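# Drop the towel in the pedal bin, lid closed

## Task

Get the towel inside the pedal bin and leave the bin's lid closed over it, with the towel still in there once the robot lets go.

## Robot and tools

Robot: two six-joint industrial arms, left_arm and right_arm. Each carries a four-finger hand with 16 motors: index, middle and ring fingers, and a thumb. The right arm has a right hand and the left arm a mirrored left hand.

Frames. In the scene frame the origin sits at table-top height midway between the arms. +z is up, +x points out over the table, and left_arm is on the +y side. Bases: left_arm at (+0.082, +0.549, 0) m, right_arm at (-0.027, -0.572, 0) m, both nearly unrotated. Each arm's poses, velocities, Hand target and offsets are given in that arm's own base frame. Fixed cameras and the table use the scene frame.

Hand point axes (right hand): +z runs along straight fingers toward the tips, +y comes out of the palm face, and +x crosses the palm away from the thumb. On the left hand +x points toward the thumb. A rigid mast sticks out behind the palm near the wrist and can strike things.

execute_actions(actions, cameras). actions is a list of actions. Each action is a table of up to 15 rows, one per 1/30 s step. A short table repeats its last row until 15 steps have run.

Every row has 48 numbers in [-1, 1] covering both arms, in this order:
- left dx, dy, dz, rx, ry, rz
- 16 left hand motor numbers
- left current_limit, left speed
- the same 24 for the right arm.

The pose part is an offset, not a pose. It is measured from the arm's Hand target at the start of that action, along that arm's base axes. Every row counts from that same start. 1.0 = 0.6 m or 180 degrees. rx, ry, rz form one rotation vector, turning about the Hand target position. Repeating an offset in a later action moves the arm further. Six zeros re-request the current Hand target.

Hand numbers are absolute goals, not offsets. Order: index_mcp, index_abd, index_pip, index_dip, middle_mcp, middle_abd, middle_pip, middle_dip, ring_mcp, ring_abd, ring_pip, ring_dip, thumb_cmc, thumb_axl, thumb_mcp, thumb_ipl. Each maps -1..+1 onto the hinge's range; +1 curls the finger toward the palm. You can instead give grasp numbers a, b, c, d in the first four places and exactly 0 in the other twelve:
- a curls index and middle at the outer joints
- b bends all three fingers at the knuckle
- c swings the thumb across the palm
- d curls the ring finger
All four at 0 is an open hand; e.g. (0.5, 0.5, 0.75, 0) closes to a grip. Zeros are goals, so to keep a hand as it is, send back its hand_goal, hand_current_limit and hand_speed.

current_limit maps -1..+1 to 0..550 mA (start +0.4). speed sets hinge goal speed as (speed+1)/2 of 8.5 rad/s (start -0.6). Both persist until changed.

move(target, speed, blend, stop_force, zero, blocking, cameras). target is one 48-number row or up to 15 rows. Pose parts are offsets from the arms' Hand targets, the same for every row. Arguments:
- speed: path top speed in m/s, 0.002 to 3.2, default 0.25; turning is capped at twice that in rad/s.
- blend: metres of corner rounding in a list; 0 stops at each target.
- stop_force: 4 to 120 N; ends an arm's path when its wrist sensor feels that much push against the motion. Use it slowly for touching down, not for rotating moves, and leave it out when backing off something.
- zero: re-zero before a stop_force move (default true).
- blocking=false: returns after 0.5 s while the move runs on; not allowed together with stop_force.

Paths are straight and avoid nothing, and they can cap at 10 s. The result adds a move: line: done, off_target, moving, held or fault, plus which limits acted. limits=paced means a pose was clipped; limits=held means steps were withheld.

Other tools:
- wait(seconds 0-10) lets time pass.
- stop brakes a running move.
- zoom_image(camera, region [x0,y0,x1,y1], at most 504x504 px) enlarges the latest image from cam_high (896x504), cam_left_wrist or cam_right_wrist (672x504).
- zero_wrist_force(arm) re-zeros that arm's force sensor.
- read_manual gives licences.
- finished_scene ends the scene for good.

Results give, per arm:
- end_effector_position (m), end_effector_quat_wxyz and velocities, in the base frame; velocities are dropped when joints read "within noise"
- Hand target: the last commanded pose after clipping
- joint positions and torques
- Wrist force and torque along the hand point's axes, plus a peak line
- hand_goal, hand_measured, hand_current_ma, and hand_state (moving, goal, blocked, overload).

The hand point often stops short of its Hand target. Send the missing distance as an offset. Commanded orientation is clipped to within 32 degrees of the measured one per step. The arm lags commands by roughly 0.1-0.2 s.

Avoid:
- Contact torque at a joint's limit, or about 150 N on an arm, stops that arm for 10 s.
- Hand motors drawing 495 mA or more for 5 s shut down.
- Motors at 85 °C brake the arm; a MOTOR HOT line warns at 70 °C.
- A HAND FAULT line cancels the remaining motion calls in that reply.
- Do not let the arms or hands press on each other, and keep the wrist well clear of its own base.
- Do not hit the bin, table or camera stand hard.
- Do not drop or fling the towel, and never let anything fall or end up off the table.
- Approach contacts slowly, since stiff arms fault on even slight overshoot.

Each tool is called after "Emit:" as name(argument=value, ...) on one line, values as JSON.

## Session

Emit:
execute_actions(actions=[])

Scene clock: 0.00 s.
left_arm: end_effector_position=(+0.5110, -0.3255, +0.3836) hand_goal=(-0.754, +0.000, -0.576, -0.696, -0.754, +0.000, -0.576, -0.696, -0.754, +0.000, -0.576, -0.696, -0.714, -0.678, -0.226, -0.168) hand_measured=(-0.754, +0.000, -0.576, -0.696, -0.754, +0.000, -0.576, -0.696, -0.754, +0.000, -0.576, -0.696, -0.714, -0.678, -0.226, -0.168) hand_current_ma=(+0, +0, +0, +0, +0, +0, +0, +0, +0, +0, +0, +0, +0, +0, +0, +0) hand_state=(goal, goal, goal, goal, goal, goal, goal, goal, goal, goal, goal, goal, goal, goal, goal, goal) hand_current_limit=0.40 hand_speed=-0.60 end_effector_quat_wxyz=(+0.028, -0.636, +0.771, -0.026) | right_arm: end_effector_position=(+0.9652, -0.7275, +0.3382) hand_goal=(-0.754, +0.000, -0.576, -0.696, -0.754, +0.000, -0.576, -0.696, -0.754, +0.000, -0.576, -0.696, -0.714, -0.678, -0.226, -0.168) hand_measured=(-0.754, +0.000, -0.576, -0.696, -0.754, +0.000, -0.576, -0.696, -0.754, +0.000, -0.576, -0.696, -0.714, -0.678, -0.226, -0.168) hand_current_ma=(+0, +0, +0, +0, +0, +0, +0, +0, +0, +0, +0, +0, +0, +0, +0, +0) hand_state=(goal, goal, goal, goal, goal, goal, goal, goal, goal, goal, goal, goal, goal, goal, goal, goal) hand_current_limit=0.40 hand_speed=-0.60 end_effector_quat_wxyz=(+0.314, +0.703, +0.637, +0.020)
Joint positions: left_arm=[-0.768 -1.241 1.448 1.306 1.522 -0.575] | right_arm=[-0.831 -0.604 0.551 0.985 1.534 2.421]
Joint velocities: within noise
Joint torques (N m): no reading
Wrist force (N): no reading
Wrist torque (N m): no reading
Wrist force, peak (N): no reading
Hand target: left_arm +0.5110, -0.3255, +0.3836; +0.028, -0.636, +0.771, -0.026 | right_arm +0.9652, -0.7275, +0.3382; +0.314, +0.703, +0.637, +0.020

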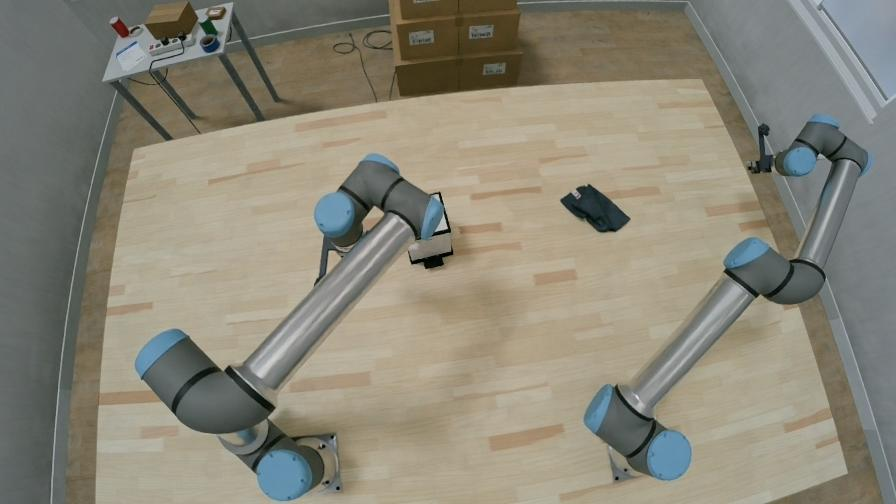

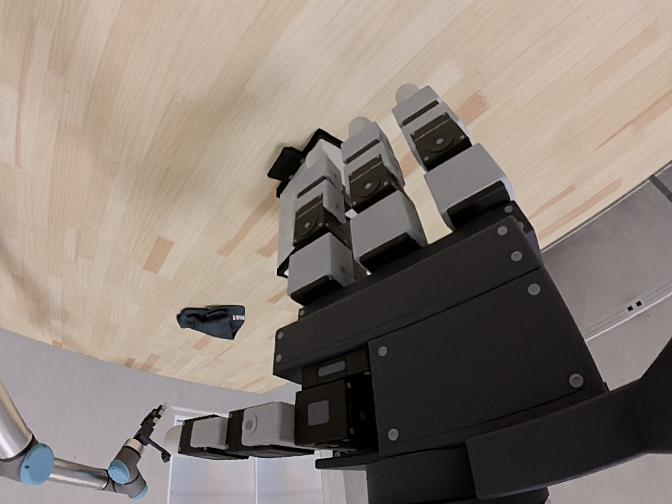

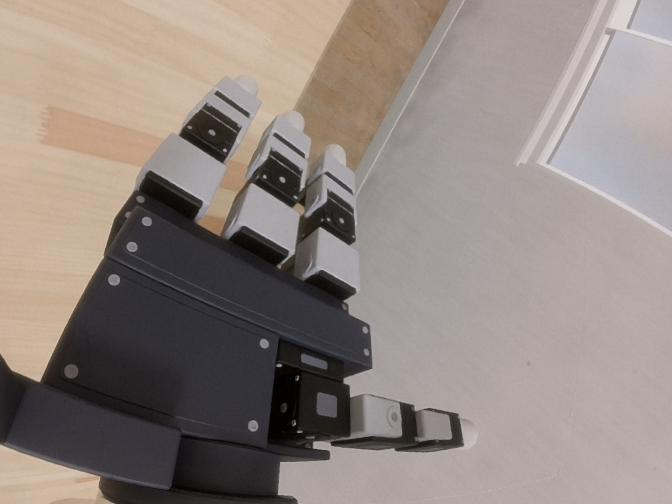

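Emit:
zoom_image(camera="cam_high", region=[300, 140, 500, 290])

Emit:
zoom_image(camera="cam_high", region=[530, 160, 660, 250])

Emit:
zoom_image(camera="cam_left_wrist", region=[150, 80, 450, 350])

Scaled by 2.520 from the camera's 896x504 image, which has a finer 1280x720 frame.

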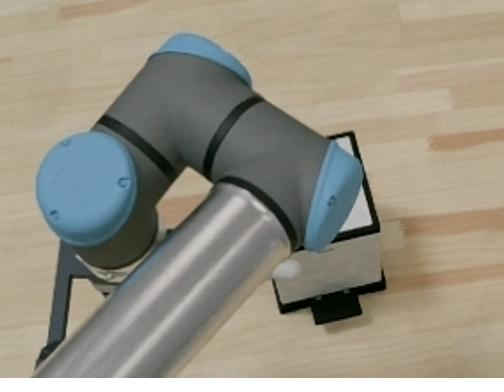

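Scaled by 3.877 from the camera's 896x504 image, which has a finer 1280x720 frame.

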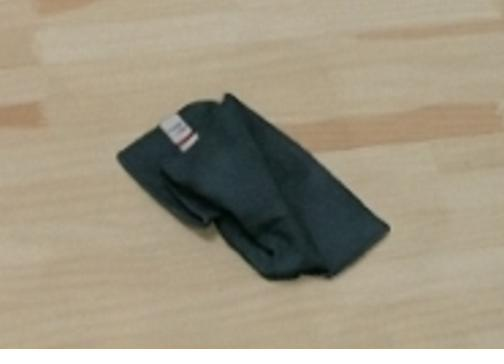

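Scaled by 1.680 from the camera's 672x504 image, which has a finer 960x720 frame.

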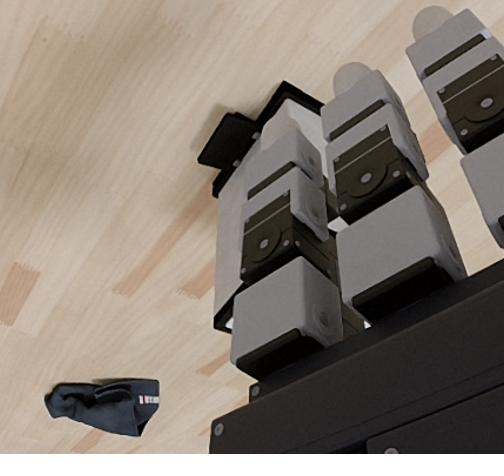

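Emit:
move(target=[[0,0.225,0.058,0,0,0,0,0,0,0,0,0,0,0,0,0,0,0,0,0,0,0,0.4,-0.6,-0.261,0.2,0.06,-0.181,0.107,0.46,0,0,0,0,0,0,0,0,0,0,0,0,0,0,0,0,0.4,-0.6],[0,0.45,0.117,0,0,0,0,0,0,0,0,0,0,0,0,0,0,0,0,0,0,0,0.4,-0.6,-0.522,0.399,0.12,0.354,-0.209,-0.898,0,0,0,0,0,0,0,0,0,0,0,0,0,0,0,0,0.4,-0.6]], speed=0.4, blend=0.05, cameras=["all"])

Scene clock: 345.77 s.
left_arm: end_effector_position=(+0.5110, -0.0554, +0.4539) hand_goal=(-0.750, +0.000, -0.580, -0.700, -0.750, +0.000, -0.580, -0.700, -0.750, +0.000, -0.580, -0.700, -0.710, -0.680, -0.230, -0.170) hand_measured=(-0.750, +0.000, -0.578, -0.698, -0.750, +0.000, -0.578, -0.698, -0.750, +0.000, -0.578, -0.698, -0.712, -0.678, -0.224, -0.168) hand_current_ma=(+0, +0, +1, +0, +0, +0, +1, +0, +0, +0, +0, +0, +0, +0, +3, +1) hand_state=(goal, goal, goal, goal, goal, goal, goal, goal, goal, goal, goal, goal, goal, goal, goal, goal) hand_current_limit=0.40 hand_speed=-0.60 end_effector_quat_wxyz=(+0.028, -0.636, +0.771, -0.026) | right_arm: end_effector_position=(+0.6521, -0.4881, +0.4103) hand_goal=(-0.750, +0.000, -0.580, -0.700, -0.750, +0.000, -0.580, -0.700, -0.750, +0.000, -0.580, -0.700, -0.710, -0.680, -0.230, -0.170) hand_measured=(-0.748, +0.000, -0.578, -0.698, -0.748, +0.000, -0.578, -0.698, -0.748, +0.000, -0.578, -0.698, -0.710, -0.678, -0.224, -0.168) hand_current_ma=(+0, +0, +0, +0, +0, +0, +0, +0, +0, +0, +0, +0, +0, +0, +1, +0) hand_state=(goal, goal, goal, goal, goal, goal, goal, goal, goal, goal, goal, goal, goal, goal, goal, goal) hand_current_limit=0.40 hand_speed=-0.60 end_effector_quat_wxyz=(-0.092, +0.701, -0.701, +0.092)
Joint positions: left_arm=[-0.387 -1.395 1.516 1.378 1.547 -0.194] | right_arm=[-0.859 -0.919 0.879 1.438 1.373 -0.843]
Joint torques (N m): left_arm=[-9.62 -40.44 -38.15 2.89 0.27 -2.27] | right_arm=[-6.89 -84.47 -40.02 6.52 -4.27 -2.75]
Wrist force (N): left_arm=[-0.6 -0.6 0.0] | right_arm=[0.7 1.0 -1.2]
Wrist torque (N m): left_arm=[-0.06 0.10 0.06] | right_arm=[0.27 -0.09 0.03]
Wrist force, peak (N): left_arm=[-1.7 -0.4 -0.1] | right_arm=[-0.5 1.6 -1.5]
Hand target: left_arm +0.5110, -0.0555, +0.4538; +0.028, -0.636, +0.771, -0.026 | right_arm +0.6520, -0.4881, +0.4102; -0.093, +0.701, -0.701, +0.092
Off the commanded pose: left_arm 0.000 m, 0 deg | right_arm 0.000 m, 0 deg.
move: done

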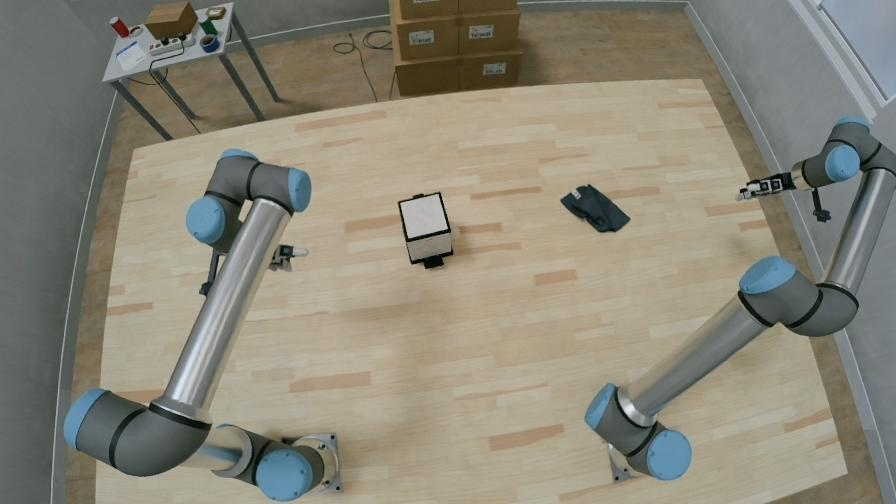

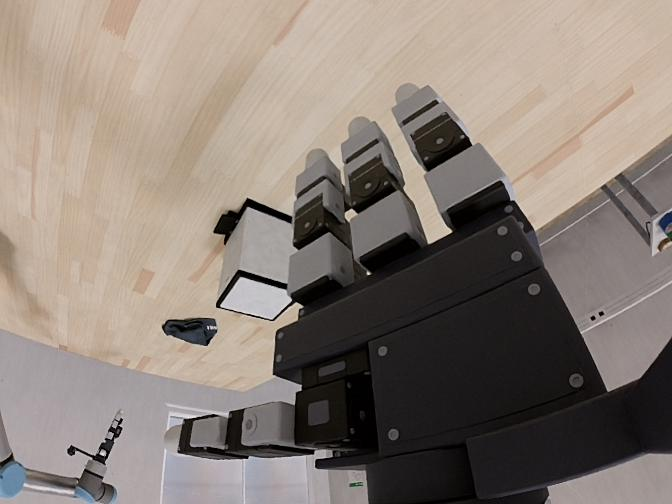

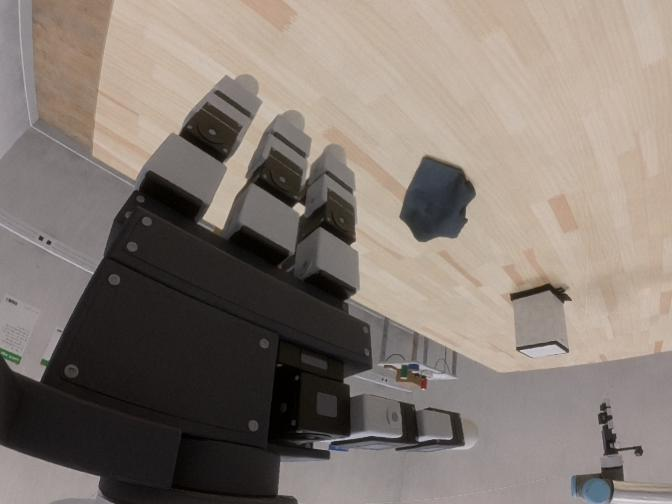

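Emit:
zoom_image(camera="cam_high", region=[380, 180, 480, 280])

Emit:
zoom_image(camera="cam_right_wrist", region=[380, 130, 600, 370])

Emit:
zoom_image(camera="cam_left_wrist", region=[150, 180, 330, 360])

Scaled by 5.040 from the camera's 896x504 image, which has a finer 1280x720 frame.

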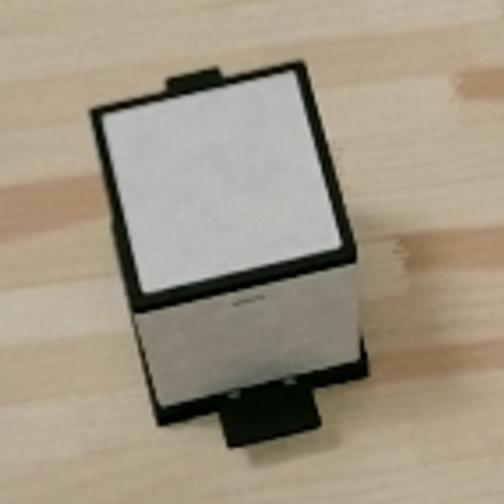

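Scaled by 2.100 from the camera's 672x504 image, which has a finer 960x720 frame.

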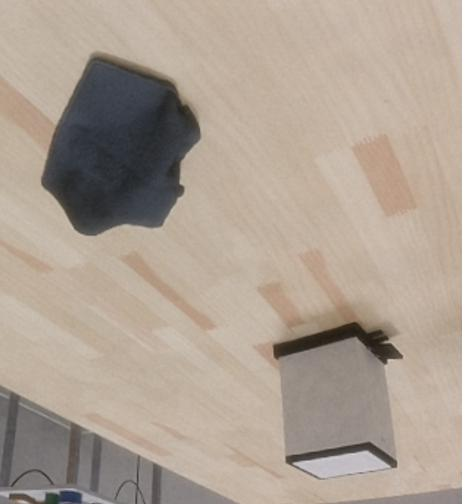

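Scaled by 2.800 from the camera's 672x504 image, which has a finer 960x720 frame.

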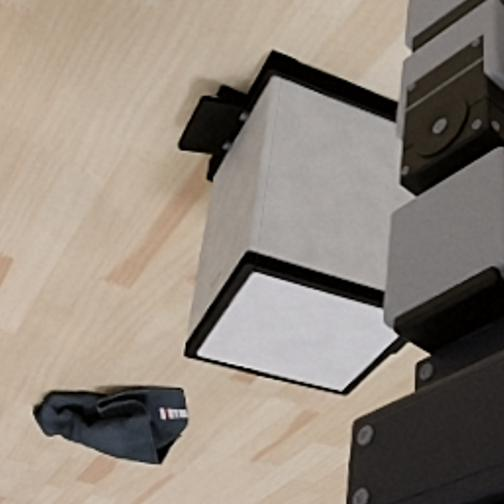

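Emit:
move(target=[-0.085,-0.741,-0.357,-0.0056,-0.0305,0,-1,0,-0.58,-0.70,-1,0,-0.58,-0.70,0.3,0,0.3,0,-0.71,-0.68,-0.23,-0.17,0.4,-0.6,0.458,0.664,-0.350,-0.1668,-0.3147,-0.1687,0.25,0.25,0.75,0,0,0,0,0,0,0,0,0,0,0,0,0,0.4,-0.6], speed=0.35, cameras=["all"])

Scene clock: 498.33 s.
left_arm: end_effector_position=(+0.4600, -0.5001, +0.2397) hand_goal=(-1.000, +0.000, -0.580, -0.700, -1.000, +0.000, -0.580, -0.700, +0.300, +0.000, +0.300, +0.000, -0.710, -0.680, -0.230, -0.170) hand_measured=(-0.988, +0.000, -0.578, -0.698, -0.988, +0.000, -0.578, -0.698, +0.284, +0.000, +0.294, -0.002, -0.710, -0.678, -0.224, -0.168) hand_current_ma=(+6, +0, +1, +0, +6, +0, +1, +0, -11, +0, -2, +0, +0, +0, +3, +1) hand_state=(goal, goal, goal, goal, goal, goal, goal, goal, goal, goal, goal, goal, goal, goal, goal, goal) hand_current_limit=0.40 hand_speed=-0.60 end_effector_quat_wxyz=(+0.059, -0.634, +0.769, -0.063) | right_arm: end_effector_position=(+0.9268, -0.0897, +0.2002) hand_goal=(-0.176, +0.000, -0.018, -0.512, -0.250, +0.000, -0.130, -0.562, -0.588, +0.000, -0.580, -0.726, +0.540, -0.680, -0.042, -0.070) hand_measured=(-0.174, +0.000, -0.020, -0.514, -0.246, +0.000, -0.132, -0.566, -0.580, +0.000, -0.578, -0.724, +0.536, -0.678, -0.040, -0.072) hand_current_ma=(+0, +0, +0, +0, +0, +0, +0, +0, +1, +0, +0, +0, +0, +0, +0, +0) hand_state=(goal, goal, goal, goal, goal, goal, goal, goal, goal, goal, goal, goal, goal, goal, goal, goal) hand_current_limit=0.40 hand_speed=-0.60 end_effector_quat_wxyz=(+0.205, -0.377, +0.679, -0.595)
Joint positions: left_arm=[-1.02 -1.112 1.506 1.067 1.437 -0.821] | right_arm=[-0.161 -1.118 1.627 -0.262 2.129 -0.042]
Joint torques (N m): left_arm=[-4.2 -62.27 -20.95 8.14 1.77 0.63] | right_arm=[7.67 -82.78 -44.77 -1.5 3.42 3.56]
Wrist force (N): left_arm=[-0.9 -0.6 -0.3] | right_arm=[0.1 0.8 -1.8]
Wrist torque (N m): left_arm=[0.01 0.10 -0.11] | right_arm=[0.15 0.00 0.47]
Wrist force, peak (N): left_arm=[-3.0 -0.6 -0.9] | right_arm=[-2.8 1.9 -2.5]
Hand target: left_arm +0.4600, -0.5001, +0.2396; +0.059, -0.634, +0.769, -0.063 | right_arm +0.9268, -0.0897, +0.2002; +0.205, -0.377, +0.679, -0.595
Off the commanded pose: left_arm 0.000 m, 0 deg | right_arm 0.000 m, 0 deg.
move: done

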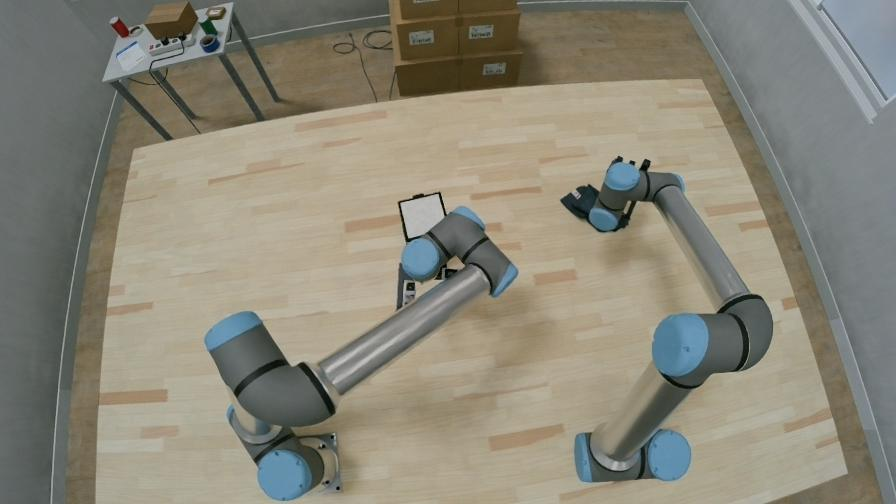

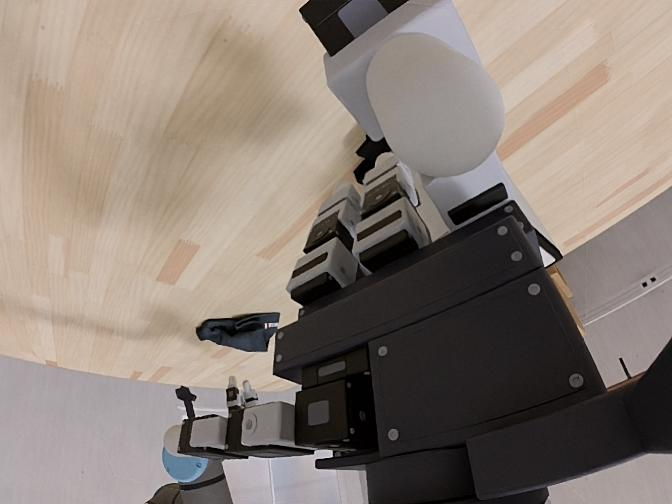

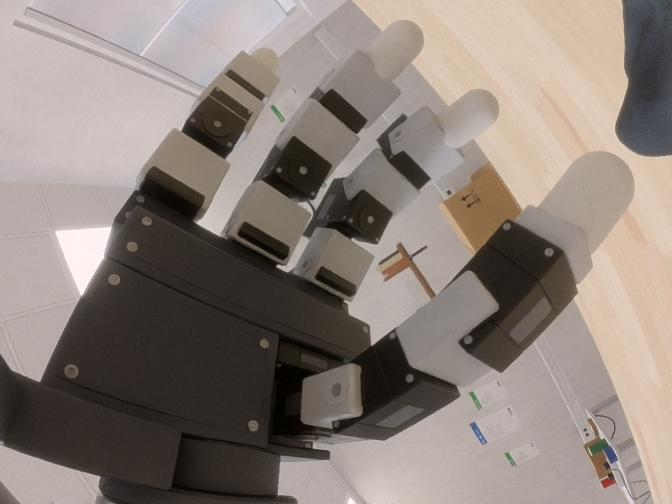

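Emit:
zoom_image(camera="cam_high", region=[540, 140, 700, 250])

Emit:
zoom_image(camera="cam_left_wrist", region=[280, 0, 520, 240])

Scaled by 3.150 from the camera's 896x504 image, which has a finer 1280x720 frame.

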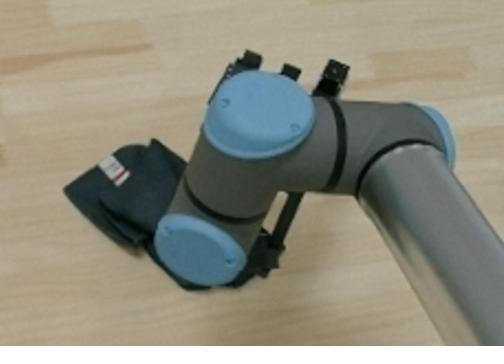

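Scaled by 2.100 from the camera's 672x504 image, which has a finer 960x720 frame.

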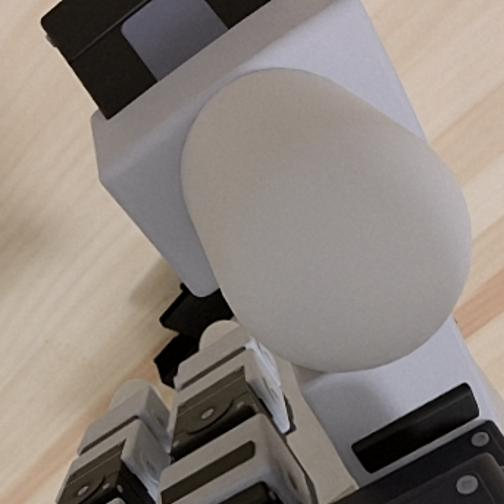

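Emit:
zoom_image(camera="cam_left_wrist", region=[130, 280, 330, 504])

Scaled by 2.250 from the camera's 672x504 image, which has a finer 960x720 frame.

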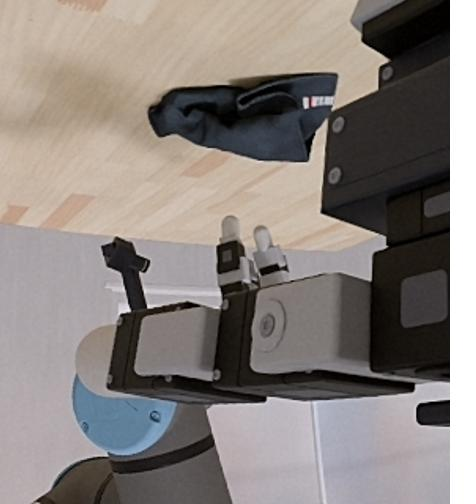

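Emit:
move(target=[0,0,0,0,0,0,-1,0,-0.58,-0.70,-1,0,-0.58,-0.70,-1,0,0.3,-0.116,-0.71,-0.68,-0.23,-0.17,0.4,-0.6,0.012,0.017,-0.175,0,0,0,0.25,0.25,0.75,0,0,0,0,0,0,0,0,0,0,0,0,0,0.4,-0.6], speed=0.2, cameras=["all"])

Scene clock: 601.27 s.
left_arm: end_effector_position=(+0.4600, -0.5001, +0.2396) hand_goal=(-1.000, +0.000, -0.580, -0.700, -1.000, +0.000, -0.580, -0.700, -1.000, +0.000, +0.300, -0.116, -0.710, -0.680, -0.230, -0.170) hand_measured=(-0.988, +0.000, -0.578, -0.698, -0.988, +0.000, -0.578, -0.698, -0.992, +0.000, +0.296, -0.114, -0.710, -0.678, -0.224, -0.168) hand_current_ma=(+6, +0, +1, +0, +6, +0, +1, +0, +3, +0, -1, +0, +0, +0, +3, +1) hand_state=(goal, goal, goal, goal, goal, goal, goal, goal, goal, goal, goal, goal, goal, goal, goal, goal) hand_current_limit=0.40 hand_speed=-0.60 end_effector_quat_wxyz=(+0.059, -0.634, +0.769, -0.063) | right_arm: end_effector_position=(+0.9340, -0.0795, +0.0952) hand_goal=(-0.176, +0.000, -0.018, -0.512, -0.250, +0.000, -0.130, -0.562, -0.588, +0.000, -0.580, -0.726, +0.540, -0.680, -0.042, -0.070) hand_measured=(-0.172, +0.000, -0.020, -0.514, -0.246, +0.000, -0.132, -0.566, -0.580, +0.000, -0.578, -0.724, +0.540, -0.678, -0.040, -0.072) hand_current_ma=(+0, +0, +0, +0, +0, +0, +0, +0, +1, +0, +0, +0, +0, +0, +0, +0) hand_state=(goal, goal, goal, goal, goal, goal, goal, goal, goal, goal, goal, goal, goal, goal, goal, goal) hand_current_limit=0.40 hand_speed=-0.60 end_effector_quat_wxyz=(+0.205, -0.377, +0.679, -0.595)
Joint positions: left_arm=[-1.02 -1.112 1.506 1.067 1.437 -0.821] | right_arm=[-0.146 -1.012 1.675 -0.414 2.143 -0.038]
Joint torques (N m): left_arm=[-8.28 -57.06 -21.48 7.69 1.68 -1.82] | right_arm=[-10.33 -92.17 -41.8 -2.05 -3.43 -2.81]
Wrist force (N): left_arm=[-0.9 -0.6 -0.3] | right_arm=[0.7 1.2 -2.0]
Wrist torque (N m): left_arm=[-0.05 0.10 -0.12] | right_arm=[0.23 -0.05 0.29]
Wrist force, peak (N): left_arm=[-1.3 -0.6 -0.3] | right_arm=[-0.1 3.5 -1.7]
Hand target: left_arm +0.4600, -0.5001, +0.2396; +0.059, -0.634, +0.769, -0.063 | right_arm +0.9340, -0.0795, +0.0952; +0.205, -0.377, +0.679, -0.595
Off the commanded pose: left_arm 0.000 m, 0 deg | right_arm 0.000 m, 0 deg.
move: done

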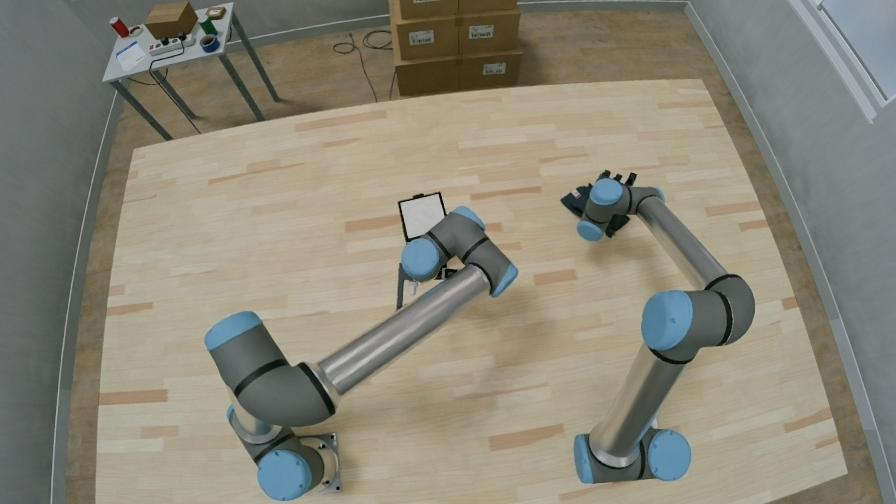

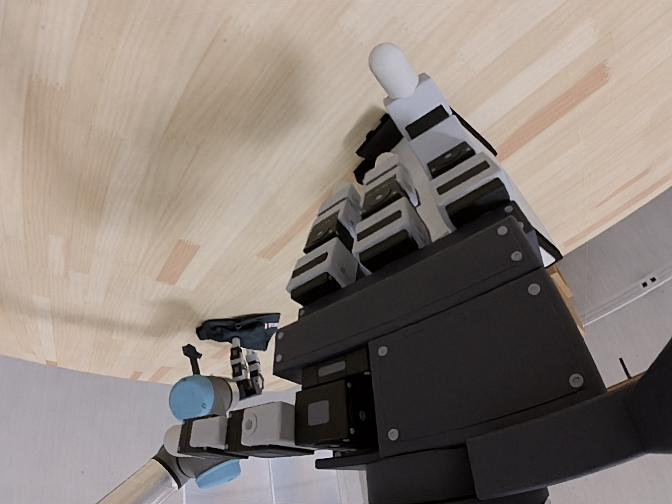

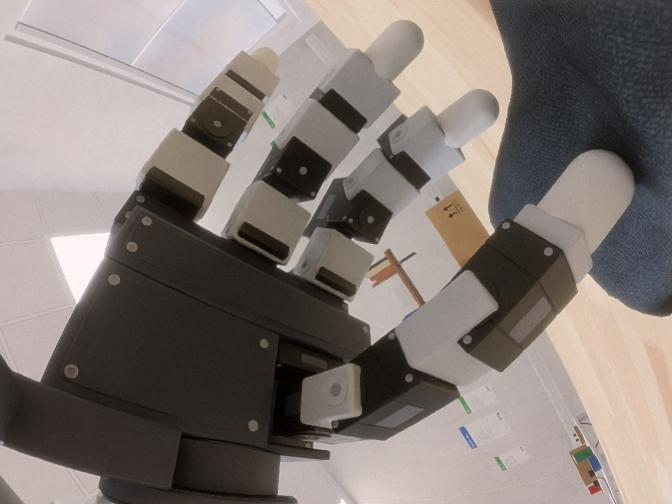

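Emit:
zoom_image(camera="cam_high", region=[550, 160, 670, 250])

Emit:
zoom_image(camera="cam_left_wrist", region=[170, 290, 300, 410])

Emit:
zoom_image(camera="cam_right_wrist", region=[380, 0, 672, 330])

Scaled by 4.200 from the camera's 896x504 image, which has a finer 1280x720 frame.

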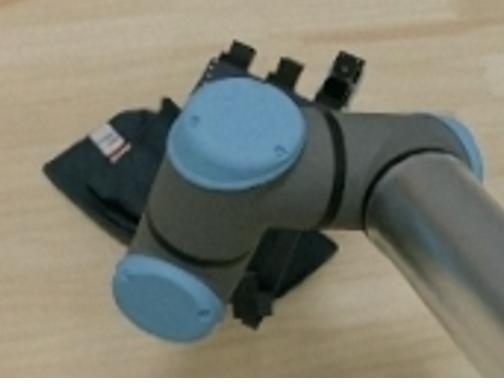

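Scaled by 3.877 from the camera's 672x504 image, which has a finer 960x720 frame.

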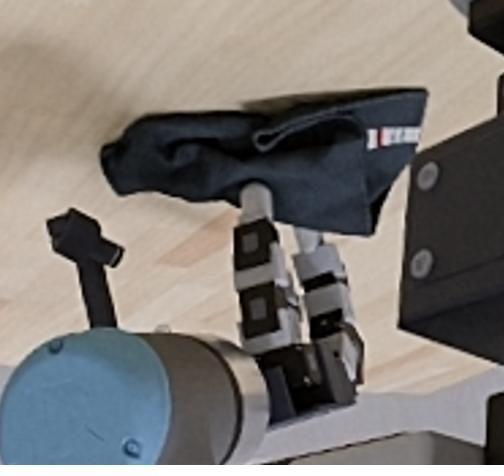

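Scaled by 1.527 from the camera's 672x504 image, which has a finer 960x720 frame.

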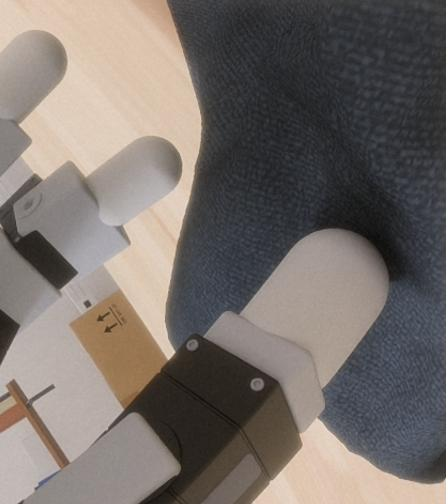

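Emit:
move(target=[0,0,0,0,0,0,-1,0,-0.58,-0.70,-1,0,-0.58,-0.70,-1,0,0.3,-0.116,-0.71,-0.68,-0.23,-0.17,0.4,-0.6,0,0,-0.083,0,0,0,0.25,0.25,0.75,0,0,0,0,0,0,0,0,0,0,0,0,0,0.6,-0.6], speed=0.03, stop_force=8, cameras=["cam_left_wrist","cam_right_wrist"])

Scene clock: 659.67 s.
left_arm: end_effector_position=(+0.4600, -0.5001, +0.2396) hand_goal=(-1.000, +0.000, -0.580, -0.700, -1.000, +0.000, -0.580, -0.700, -1.000, +0.000, +0.300, -0.116, -0.710, -0.680, -0.230, -0.170) hand_measured=(-0.988, +0.000, -0.578, -0.698, -0.988, +0.000, -0.578, -0.698, -0.992, +0.000, +0.296, -0.114, -0.710, -0.678, -0.224, -0.168) hand_current_ma=(+6, +0, +1, +0, +6, +0, +1, +0, +3, +0, -1, +0, +0, +0, +3, +1) hand_state=(goal, goal, goal, goal, goal, goal, goal, goal, goal, goal, goal, goal, goal, goal, goal, goal) hand_current_limit=0.40 hand_speed=-0.60 end_effector_quat_wxyz=(+0.059, -0.634, +0.769, -0.063) | right_arm: end_effector_position=(+0.9341, -0.0795, +0.0671) hand_goal=(-0.176, +0.000, -0.018, -0.512, -0.250, +0.000, -0.130, -0.562, -0.588, +0.000, -0.580, -0.726, +0.540, -0.680, -0.042, -0.070) hand_measured=(-0.180, +0.004, -0.020, -0.514, -0.246, +0.000, -0.132, -0.566, -0.580, +0.000, -0.578, -0.724, +0.578, -0.670, -0.032, -0.060) hand_current_ma=(+0, +0, +0, +0, +0, +0, +0, +0, +1, +0, +0, +0, +25, +3, +3, +3) hand_state=(goal, goal, goal, goal, goal, goal, goal, goal, goal, goal, goal, goal, blocked, goal, goal, goal) hand_current_limit=0.60 hand_speed=-0.60 end_effector_quat_wxyz=(+0.205, -0.377, +0.679, -0.595)
Joint positions: left_arm=[-1.02 -1.112 1.506 1.067 1.437 -0.821] | right_arm=[-0.146 -0.982 1.687 -0.455 2.143 -0.038]
Joint torques (N m): left_arm=[-7.45 -56.41 -21.46 5.82 1.26 -1.75] | right_arm=[-2.13 -96.48 -38.81 -1.48 -2.98 -1.5]
Wrist force (N): left_arm=[-0.8 -0.4 -0.1] | right_arm=[2.4 -3.9 -3.2]
Wrist torque (N m): left_arm=[-0.05 0.09 -0.11] | right_arm=[-0.03 -0.11 0.25]
Wrist force, peak (N): left_arm=[-1.3 -0.5 -0.4] | right_arm=[2.8 -6.6 -4.0]
Hand target: left_arm +0.4600, -0.5001, +0.2396; +0.059, -0.634, +0.769, -0.063 | right_arm +0.9341, -0.0795, +0.0671; +0.205, -0.377, +0.679, -0.595 (not the last commanded pose)
Off the commanded pose: left_arm 0.000 m, 0 deg | right_arm 0.022 m, 0 deg.
move: contact (right_arm)
Images, in order (width x height): cam_left_wrist 672x504, cam_right_wrist 672x504.

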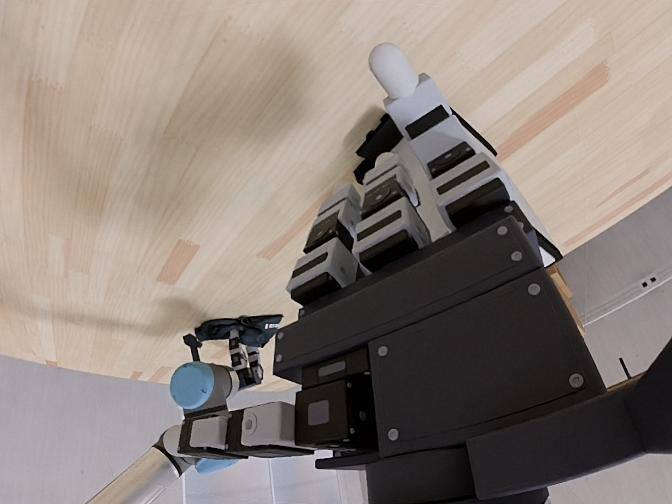

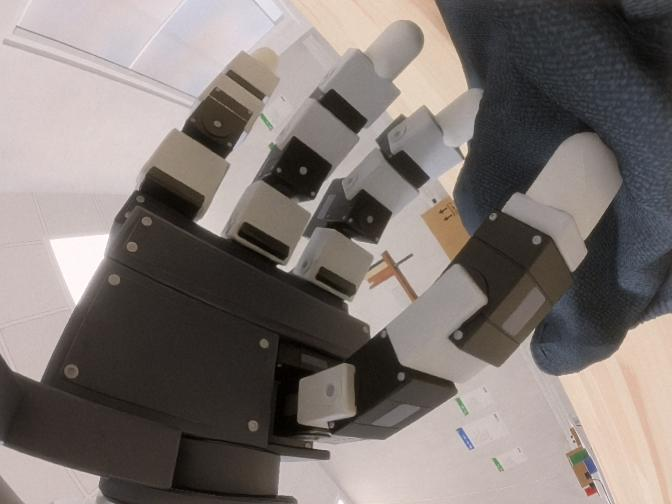

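Emit:
move(target=[0,0,0,0,0,0,-1,0,-0.58,-0.70,-1,0,-0.58,-0.70,-1,0,0.3,-0.116,-0.71,-0.68,-0.23,-0.17,0.4,-0.6,0,0,-0.012,0,0,0,0.25,0.55,0.8,0,0,0,0,0,0,0,0,0,0,0,0,0,0.6,-0.75], speed=0.02, cameras=["cam_left_wrist","cam_right_wrist"])

Scene clock: 674.53 s.
left_arm: end_effector_position=(+0.4600, -0.5001, +0.2396) hand_goal=(-1.000, +0.000, -0.580, -0.700, -1.000, +0.000, -0.580, -0.700, -1.000, +0.000, +0.300, -0.116, -0.710, -0.680, -0.230, -0.170) hand_measured=(-0.988, +0.000, -0.578, -0.698, -0.988, +0.000, -0.578, -0.698, -0.992, +0.000, +0.296, -0.114, -0.710, -0.678, -0.224, -0.168) hand_current_ma=(+6, +0, +1, +0, +6, +0, +1, +0, +3, +0, -1, +0, +0, +0, +3, +1) hand_state=(goal, goal, goal, goal, goal, goal, goal, goal, goal, goal, goal, goal, goal, goal, goal, goal) hand_current_limit=0.40 hand_speed=-0.60 end_effector_quat_wxyz=(+0.059, -0.634, +0.769, -0.063) | right_arm: end_effector_position=(+0.9341, -0.0795, +0.0598) hand_goal=(+0.248, +0.000, -0.080, -0.572, +0.274, +0.000, -0.070, -0.578, -0.150, +0.000, -0.580, -0.786, +0.624, -0.680, -0.030, -0.122) hand_measured=(+0.178, +0.006, -0.100, -0.580, +0.242, +0.004, -0.078, -0.580, -0.146, +0.000, -0.578, -0.784, +0.650, -0.672, -0.024, -0.112) hand_current_ma=(-90, +1, -6, -1, -20, +0, -1, +0, +0, +0, +0, +0, +12, +2, +1, +3) hand_state=(blocked, goal, goal, goal, blocked, goal, goal, goal, goal, goal, goal, goal, blocked, goal, goal, goal) hand_current_limit=0.60 hand_speed=-0.75 end_effector_quat_wxyz=(+0.205, -0.377, +0.679, -0.595)
Joint positions: left_arm=[-1.02 -1.112 1.506 1.067 1.437 -0.821] | right_arm=[-0.146 -0.975 1.69 -0.466 2.143 -0.038]
Joint torques (N m): left_arm=[-7.34 -56.74 -21.79 4.51 0.9 -1.62] | right_arm=[4.78 -88.54 -22.43 3.78 -3.52 -1.83]
Wrist force (N): left_arm=[-0.8 -0.4 -0.4] | right_arm=[1.8 -4.8 -1.2]
Wrist torque (N m): left_arm=[-0.03 0.07 -0.10] | right_arm=[0.03 -0.03 0.23]
Wrist force, peak (N): left_arm=[-1.3 -0.5 -0.5] | right_arm=[2.3 -4.2 -3.1]
Hand target: left_arm +0.4600, -0.5001, +0.2396; +0.059, -0.634, +0.769, -0.063 | right_arm +0.9341, -0.0795, +0.0599; +0.205, -0.377, +0.679, -0.595
Off the commanded pose: left_arm 0.000 m, 0 deg | right_arm 0.000 m, 0 deg.
move: done
Images, in order (width x height): cam_left_wrist 672x504, cam_right_wrist 672x504.

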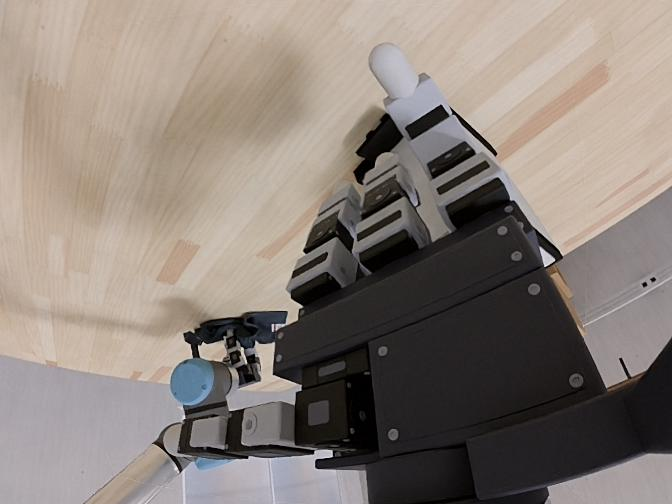

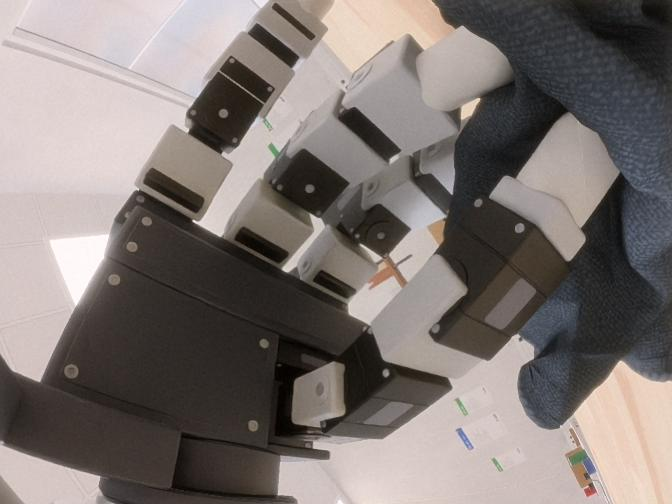

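Emit:
move(target=[0,0,0,0,0,0,-1,0,-0.58,-0.70,-1,0,-0.58,-0.70,-1,0,0.3,-0.116,-0.71,-0.68,-0.23,-0.17,0.4,-0.6,0,0,0,0,0,0,0.4,0.7,0.85,0,0,0,0,0,0,0,0,0,0,0,0,0,0.7,-0.75], speed=0.02, cameras=["cam_left_wrist","cam_right_wrist"])

Scene clock: 686.00 s.
left_arm: end_effector_position=(+0.4600, -0.5001, +0.2396) hand_goal=(-1.000, +0.000, -0.580, -0.700, -1.000, +0.000, -0.580, -0.700, -1.000, +0.000, +0.300, -0.116, -0.710, -0.680, -0.230, -0.170) hand_measured=(-0.988, +0.000, -0.578, -0.698, -0.988, +0.000, -0.578, -0.698, -0.992, +0.000, +0.296, -0.114, -0.710, -0.678, -0.224, -0.168) hand_current_ma=(+6, +0, +1, +0, +6, +0, +1, +0, +3, +0, -1, +0, +0, +0, +3, +1) hand_state=(goal, goal, goal, goal, goal, goal, goal, goal, goal, goal, goal, goal, goal, goal, goal, goal) hand_current_limit=0.40 hand_speed=-0.60 end_effector_quat_wxyz=(+0.059, -0.634, +0.769, -0.063) | right_arm: end_effector_position=(+0.9341, -0.0795, +0.0599) hand_goal=(+0.452, +0.000, +0.038, -0.460, +0.574, +0.000, +0.200, -0.376, +0.048, +0.000, -0.580, -0.800, +0.694, -0.680, -0.018, -0.122) hand_measured=(+0.292, -0.014, -0.058, -0.510, +0.488, +0.028, +0.162, -0.396, +0.050, +0.000, -0.578, -0.798, +0.704, -0.676, -0.058, -0.138) hand_current_ma=(-428, -3, -142, -41, -129, +10, -24, -8, +0, +0, +0, +0, +2, +0, -44, -7) hand_state=(blocked, goal, blocked, blocked, blocked, blocked, blocked, blocked, goal, goal, goal, goal, goal, goal, blocked, goal) hand_current_limit=0.70 hand_speed=-0.75 end_effector_quat_wxyz=(+0.205, -0.377, +0.679, -0.595)
Joint positions: left_arm=[-1.02 -1.112 1.506 1.067 1.437 -0.821] | right_arm=[-0.146 -0.975 1.69 -0.466 2.143 -0.038]
Joint torques (N m): left_arm=[-7.55 -56.66 -21.52 3.33 0.75 -1.61] | right_arm=[6.22 -97.01 -33.45 1.7 -2.61 -2.23]
Wrist force (N): left_arm=[-0.9 -0.2 -0.1] | right_arm=[1.0 -2.3 -1.5]
Wrist torque (N m): left_arm=[-0.03 0.10 -0.12] | right_arm=[0.15 -0.01 0.25]
Wrist force, peak (N): left_arm=[-1.3 -0.5 -0.3] | right_arm=[2.0 -5.2 -1.3]
Hand target: left_arm +0.4600, -0.5001, +0.2396; +0.059, -0.634, +0.769, -0.063 | right_arm +0.9341, -0.0795, +0.0599; +0.205, -0.377, +0.679, -0.595
Off the commanded pose: left_arm 0.000 m, 0 deg | right_arm 0.000 m, 0 deg.
move: done
Images, in order (width x height): cam_left_wrist 672x504, cam_right_wrist 672x504.

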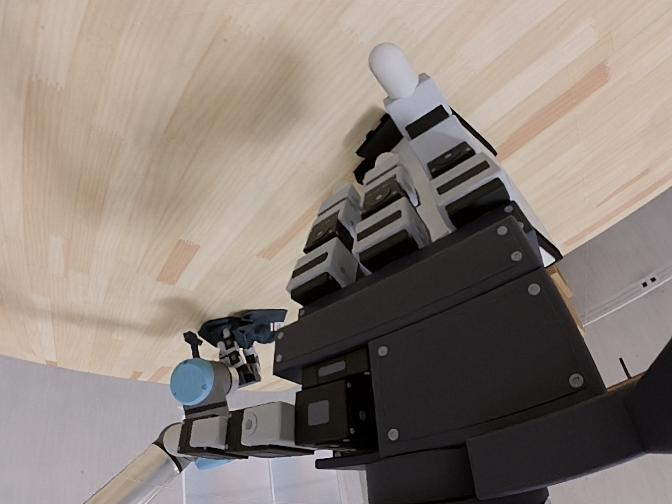

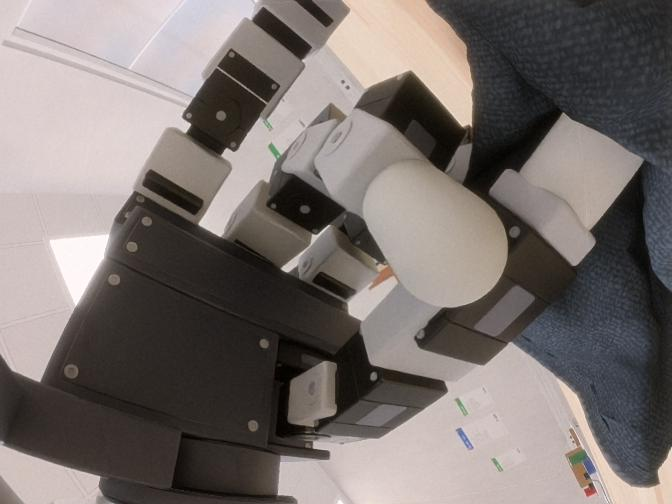

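Emit:
move(target=[0,0,0,0,0,0,-1,0,-0.58,-0.70,-1,0,-0.58,-0.70,-1,0,0.3,-0.116,-0.71,-0.68,-0.23,-0.17,0.4,-0.6,0,0,0.25,0,0,0,0.4,0.7,0.85,0,0,0,0,0,0,0,0,0,0,0,0,0,0.7,-0.75], speed=0.12, cameras=["all"])

Scene clock: 697.17 s.
left_arm: end_effector_position=(+0.4600, -0.5001, +0.2396) hand_goal=(-1.000, +0.000, -0.580, -0.700, -1.000, +0.000, -0.580, -0.700, -1.000, +0.000, +0.300, -0.116, -0.710, -0.680, -0.230, -0.170) hand_measured=(-0.988, +0.000, -0.578, -0.698, -0.988, +0.000, -0.578, -0.698, -0.992, +0.000, +0.296, -0.114, -0.710, -0.678, -0.224, -0.168) hand_current_ma=(+6, +0, +1, +0, +6, +0, +1, +0, +3, +0, -1, +0, +0, +0, +3, +1) hand_state=(goal, goal, goal, goal, goal, goal, goal, goal, goal, goal, goal, goal, goal, goal, goal, goal) hand_current_limit=0.40 hand_speed=-0.60 end_effector_quat_wxyz=(+0.059, -0.634, +0.769, -0.063) | right_arm: end_effector_position=(+0.9341, -0.0795, +0.2101) hand_goal=(+0.452, +0.000, +0.038, -0.460, +0.574, +0.000, +0.200, -0.376, +0.048, +0.000, -0.580, -0.800, +0.694, -0.680, -0.018, -0.122) hand_measured=(+0.326, -0.044, -0.056, -0.506, +0.488, +0.032, +0.162, -0.396, +0.050, +0.000, -0.578, -0.798, +0.706, -0.674, -0.058, -0.138) hand_current_ma=(-269, -24, -137, -35, -129, +13, -24, -8, +0, +0, +0, +0, +3, +1, -44, -7) hand_state=(blocked, blocked, blocked, blocked, blocked, blocked, blocked, blocked, goal, goal, goal, goal, goal, goal, blocked, goal) hand_current_limit=0.70 hand_speed=-0.75 end_effector_quat_wxyz=(+0.205, -0.377, +0.679, -0.595)
Joint positions: left_arm=[-1.02 -1.112 1.506 1.067 1.437 -0.821] | right_arm=[-0.146 -1.114 1.601 -0.238 2.143 -0.038]
Joint torques (N m): left_arm=[-8.28 -56.81 -22.04 3.15 0.43 -1.68] | right_arm=[4.53 -61.71 -30.16 -1.36 -2.69 1.02]
Wrist force (N): left_arm=[-0.8 -0.2 -0.3] | right_arm=[0.2 1.9 -1.7]
Wrist torque (N m): left_arm=[0.00 0.08 -0.11] | right_arm=[0.38 0.02 0.35]
Wrist force, peak (N): left_arm=[-1.3 -0.6 -0.3] | right_arm=[0.9 -2.8 -1.9]
Hand target: left_arm +0.4600, -0.5001, +0.2396; +0.059, -0.634, +0.769, -0.063 | right_arm +0.9341, -0.0795, +0.2099; +0.205, -0.377, +0.679, -0.595
Off the commanded pose: left_arm 0.000 m, 0 deg | right_arm 0.000 m, 0 deg.
move: done

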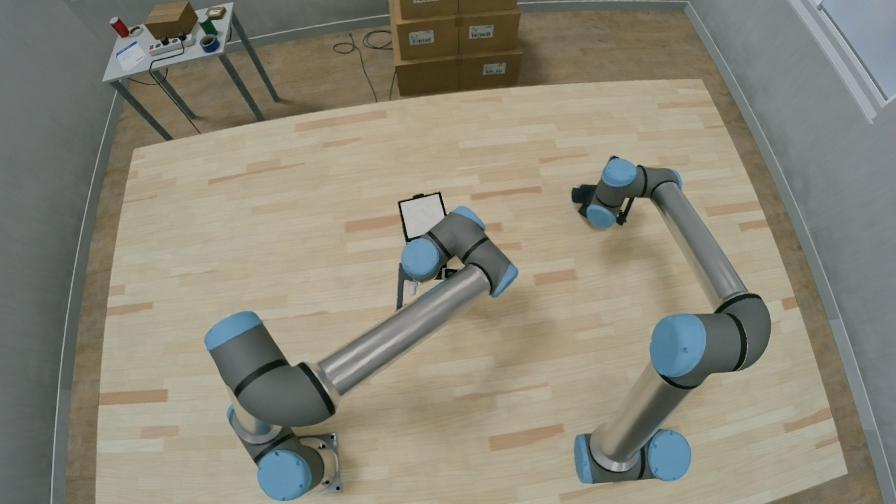

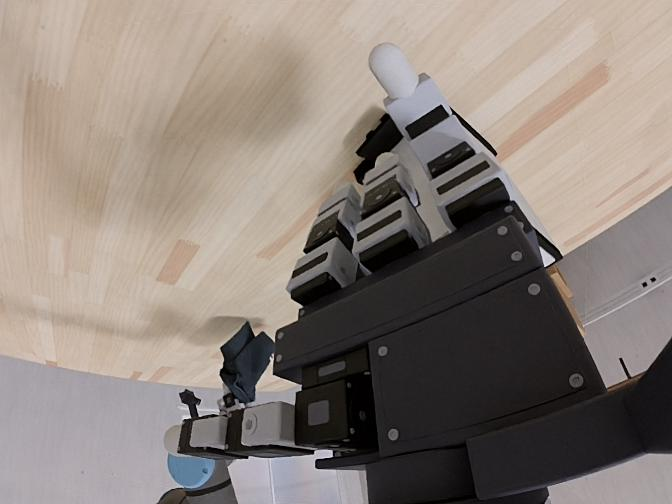

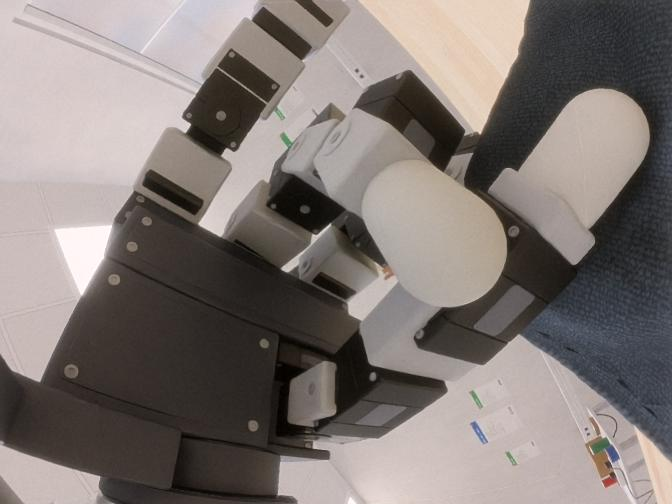

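Emit:
zoom_image(camera="cam_left_wrist", region=[170, 290, 310, 430])

Scaled by 3.600 from the camera's 672x504 image, which has a finer 960x720 frame.

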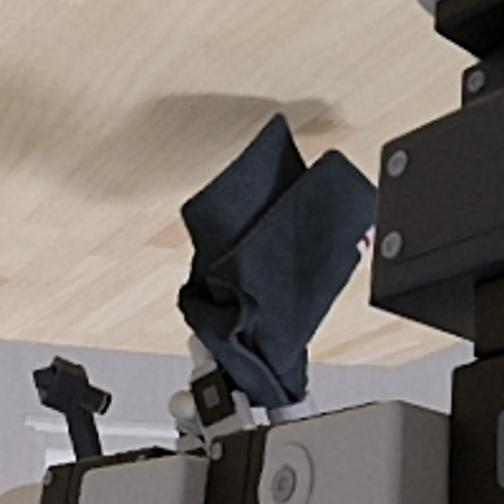

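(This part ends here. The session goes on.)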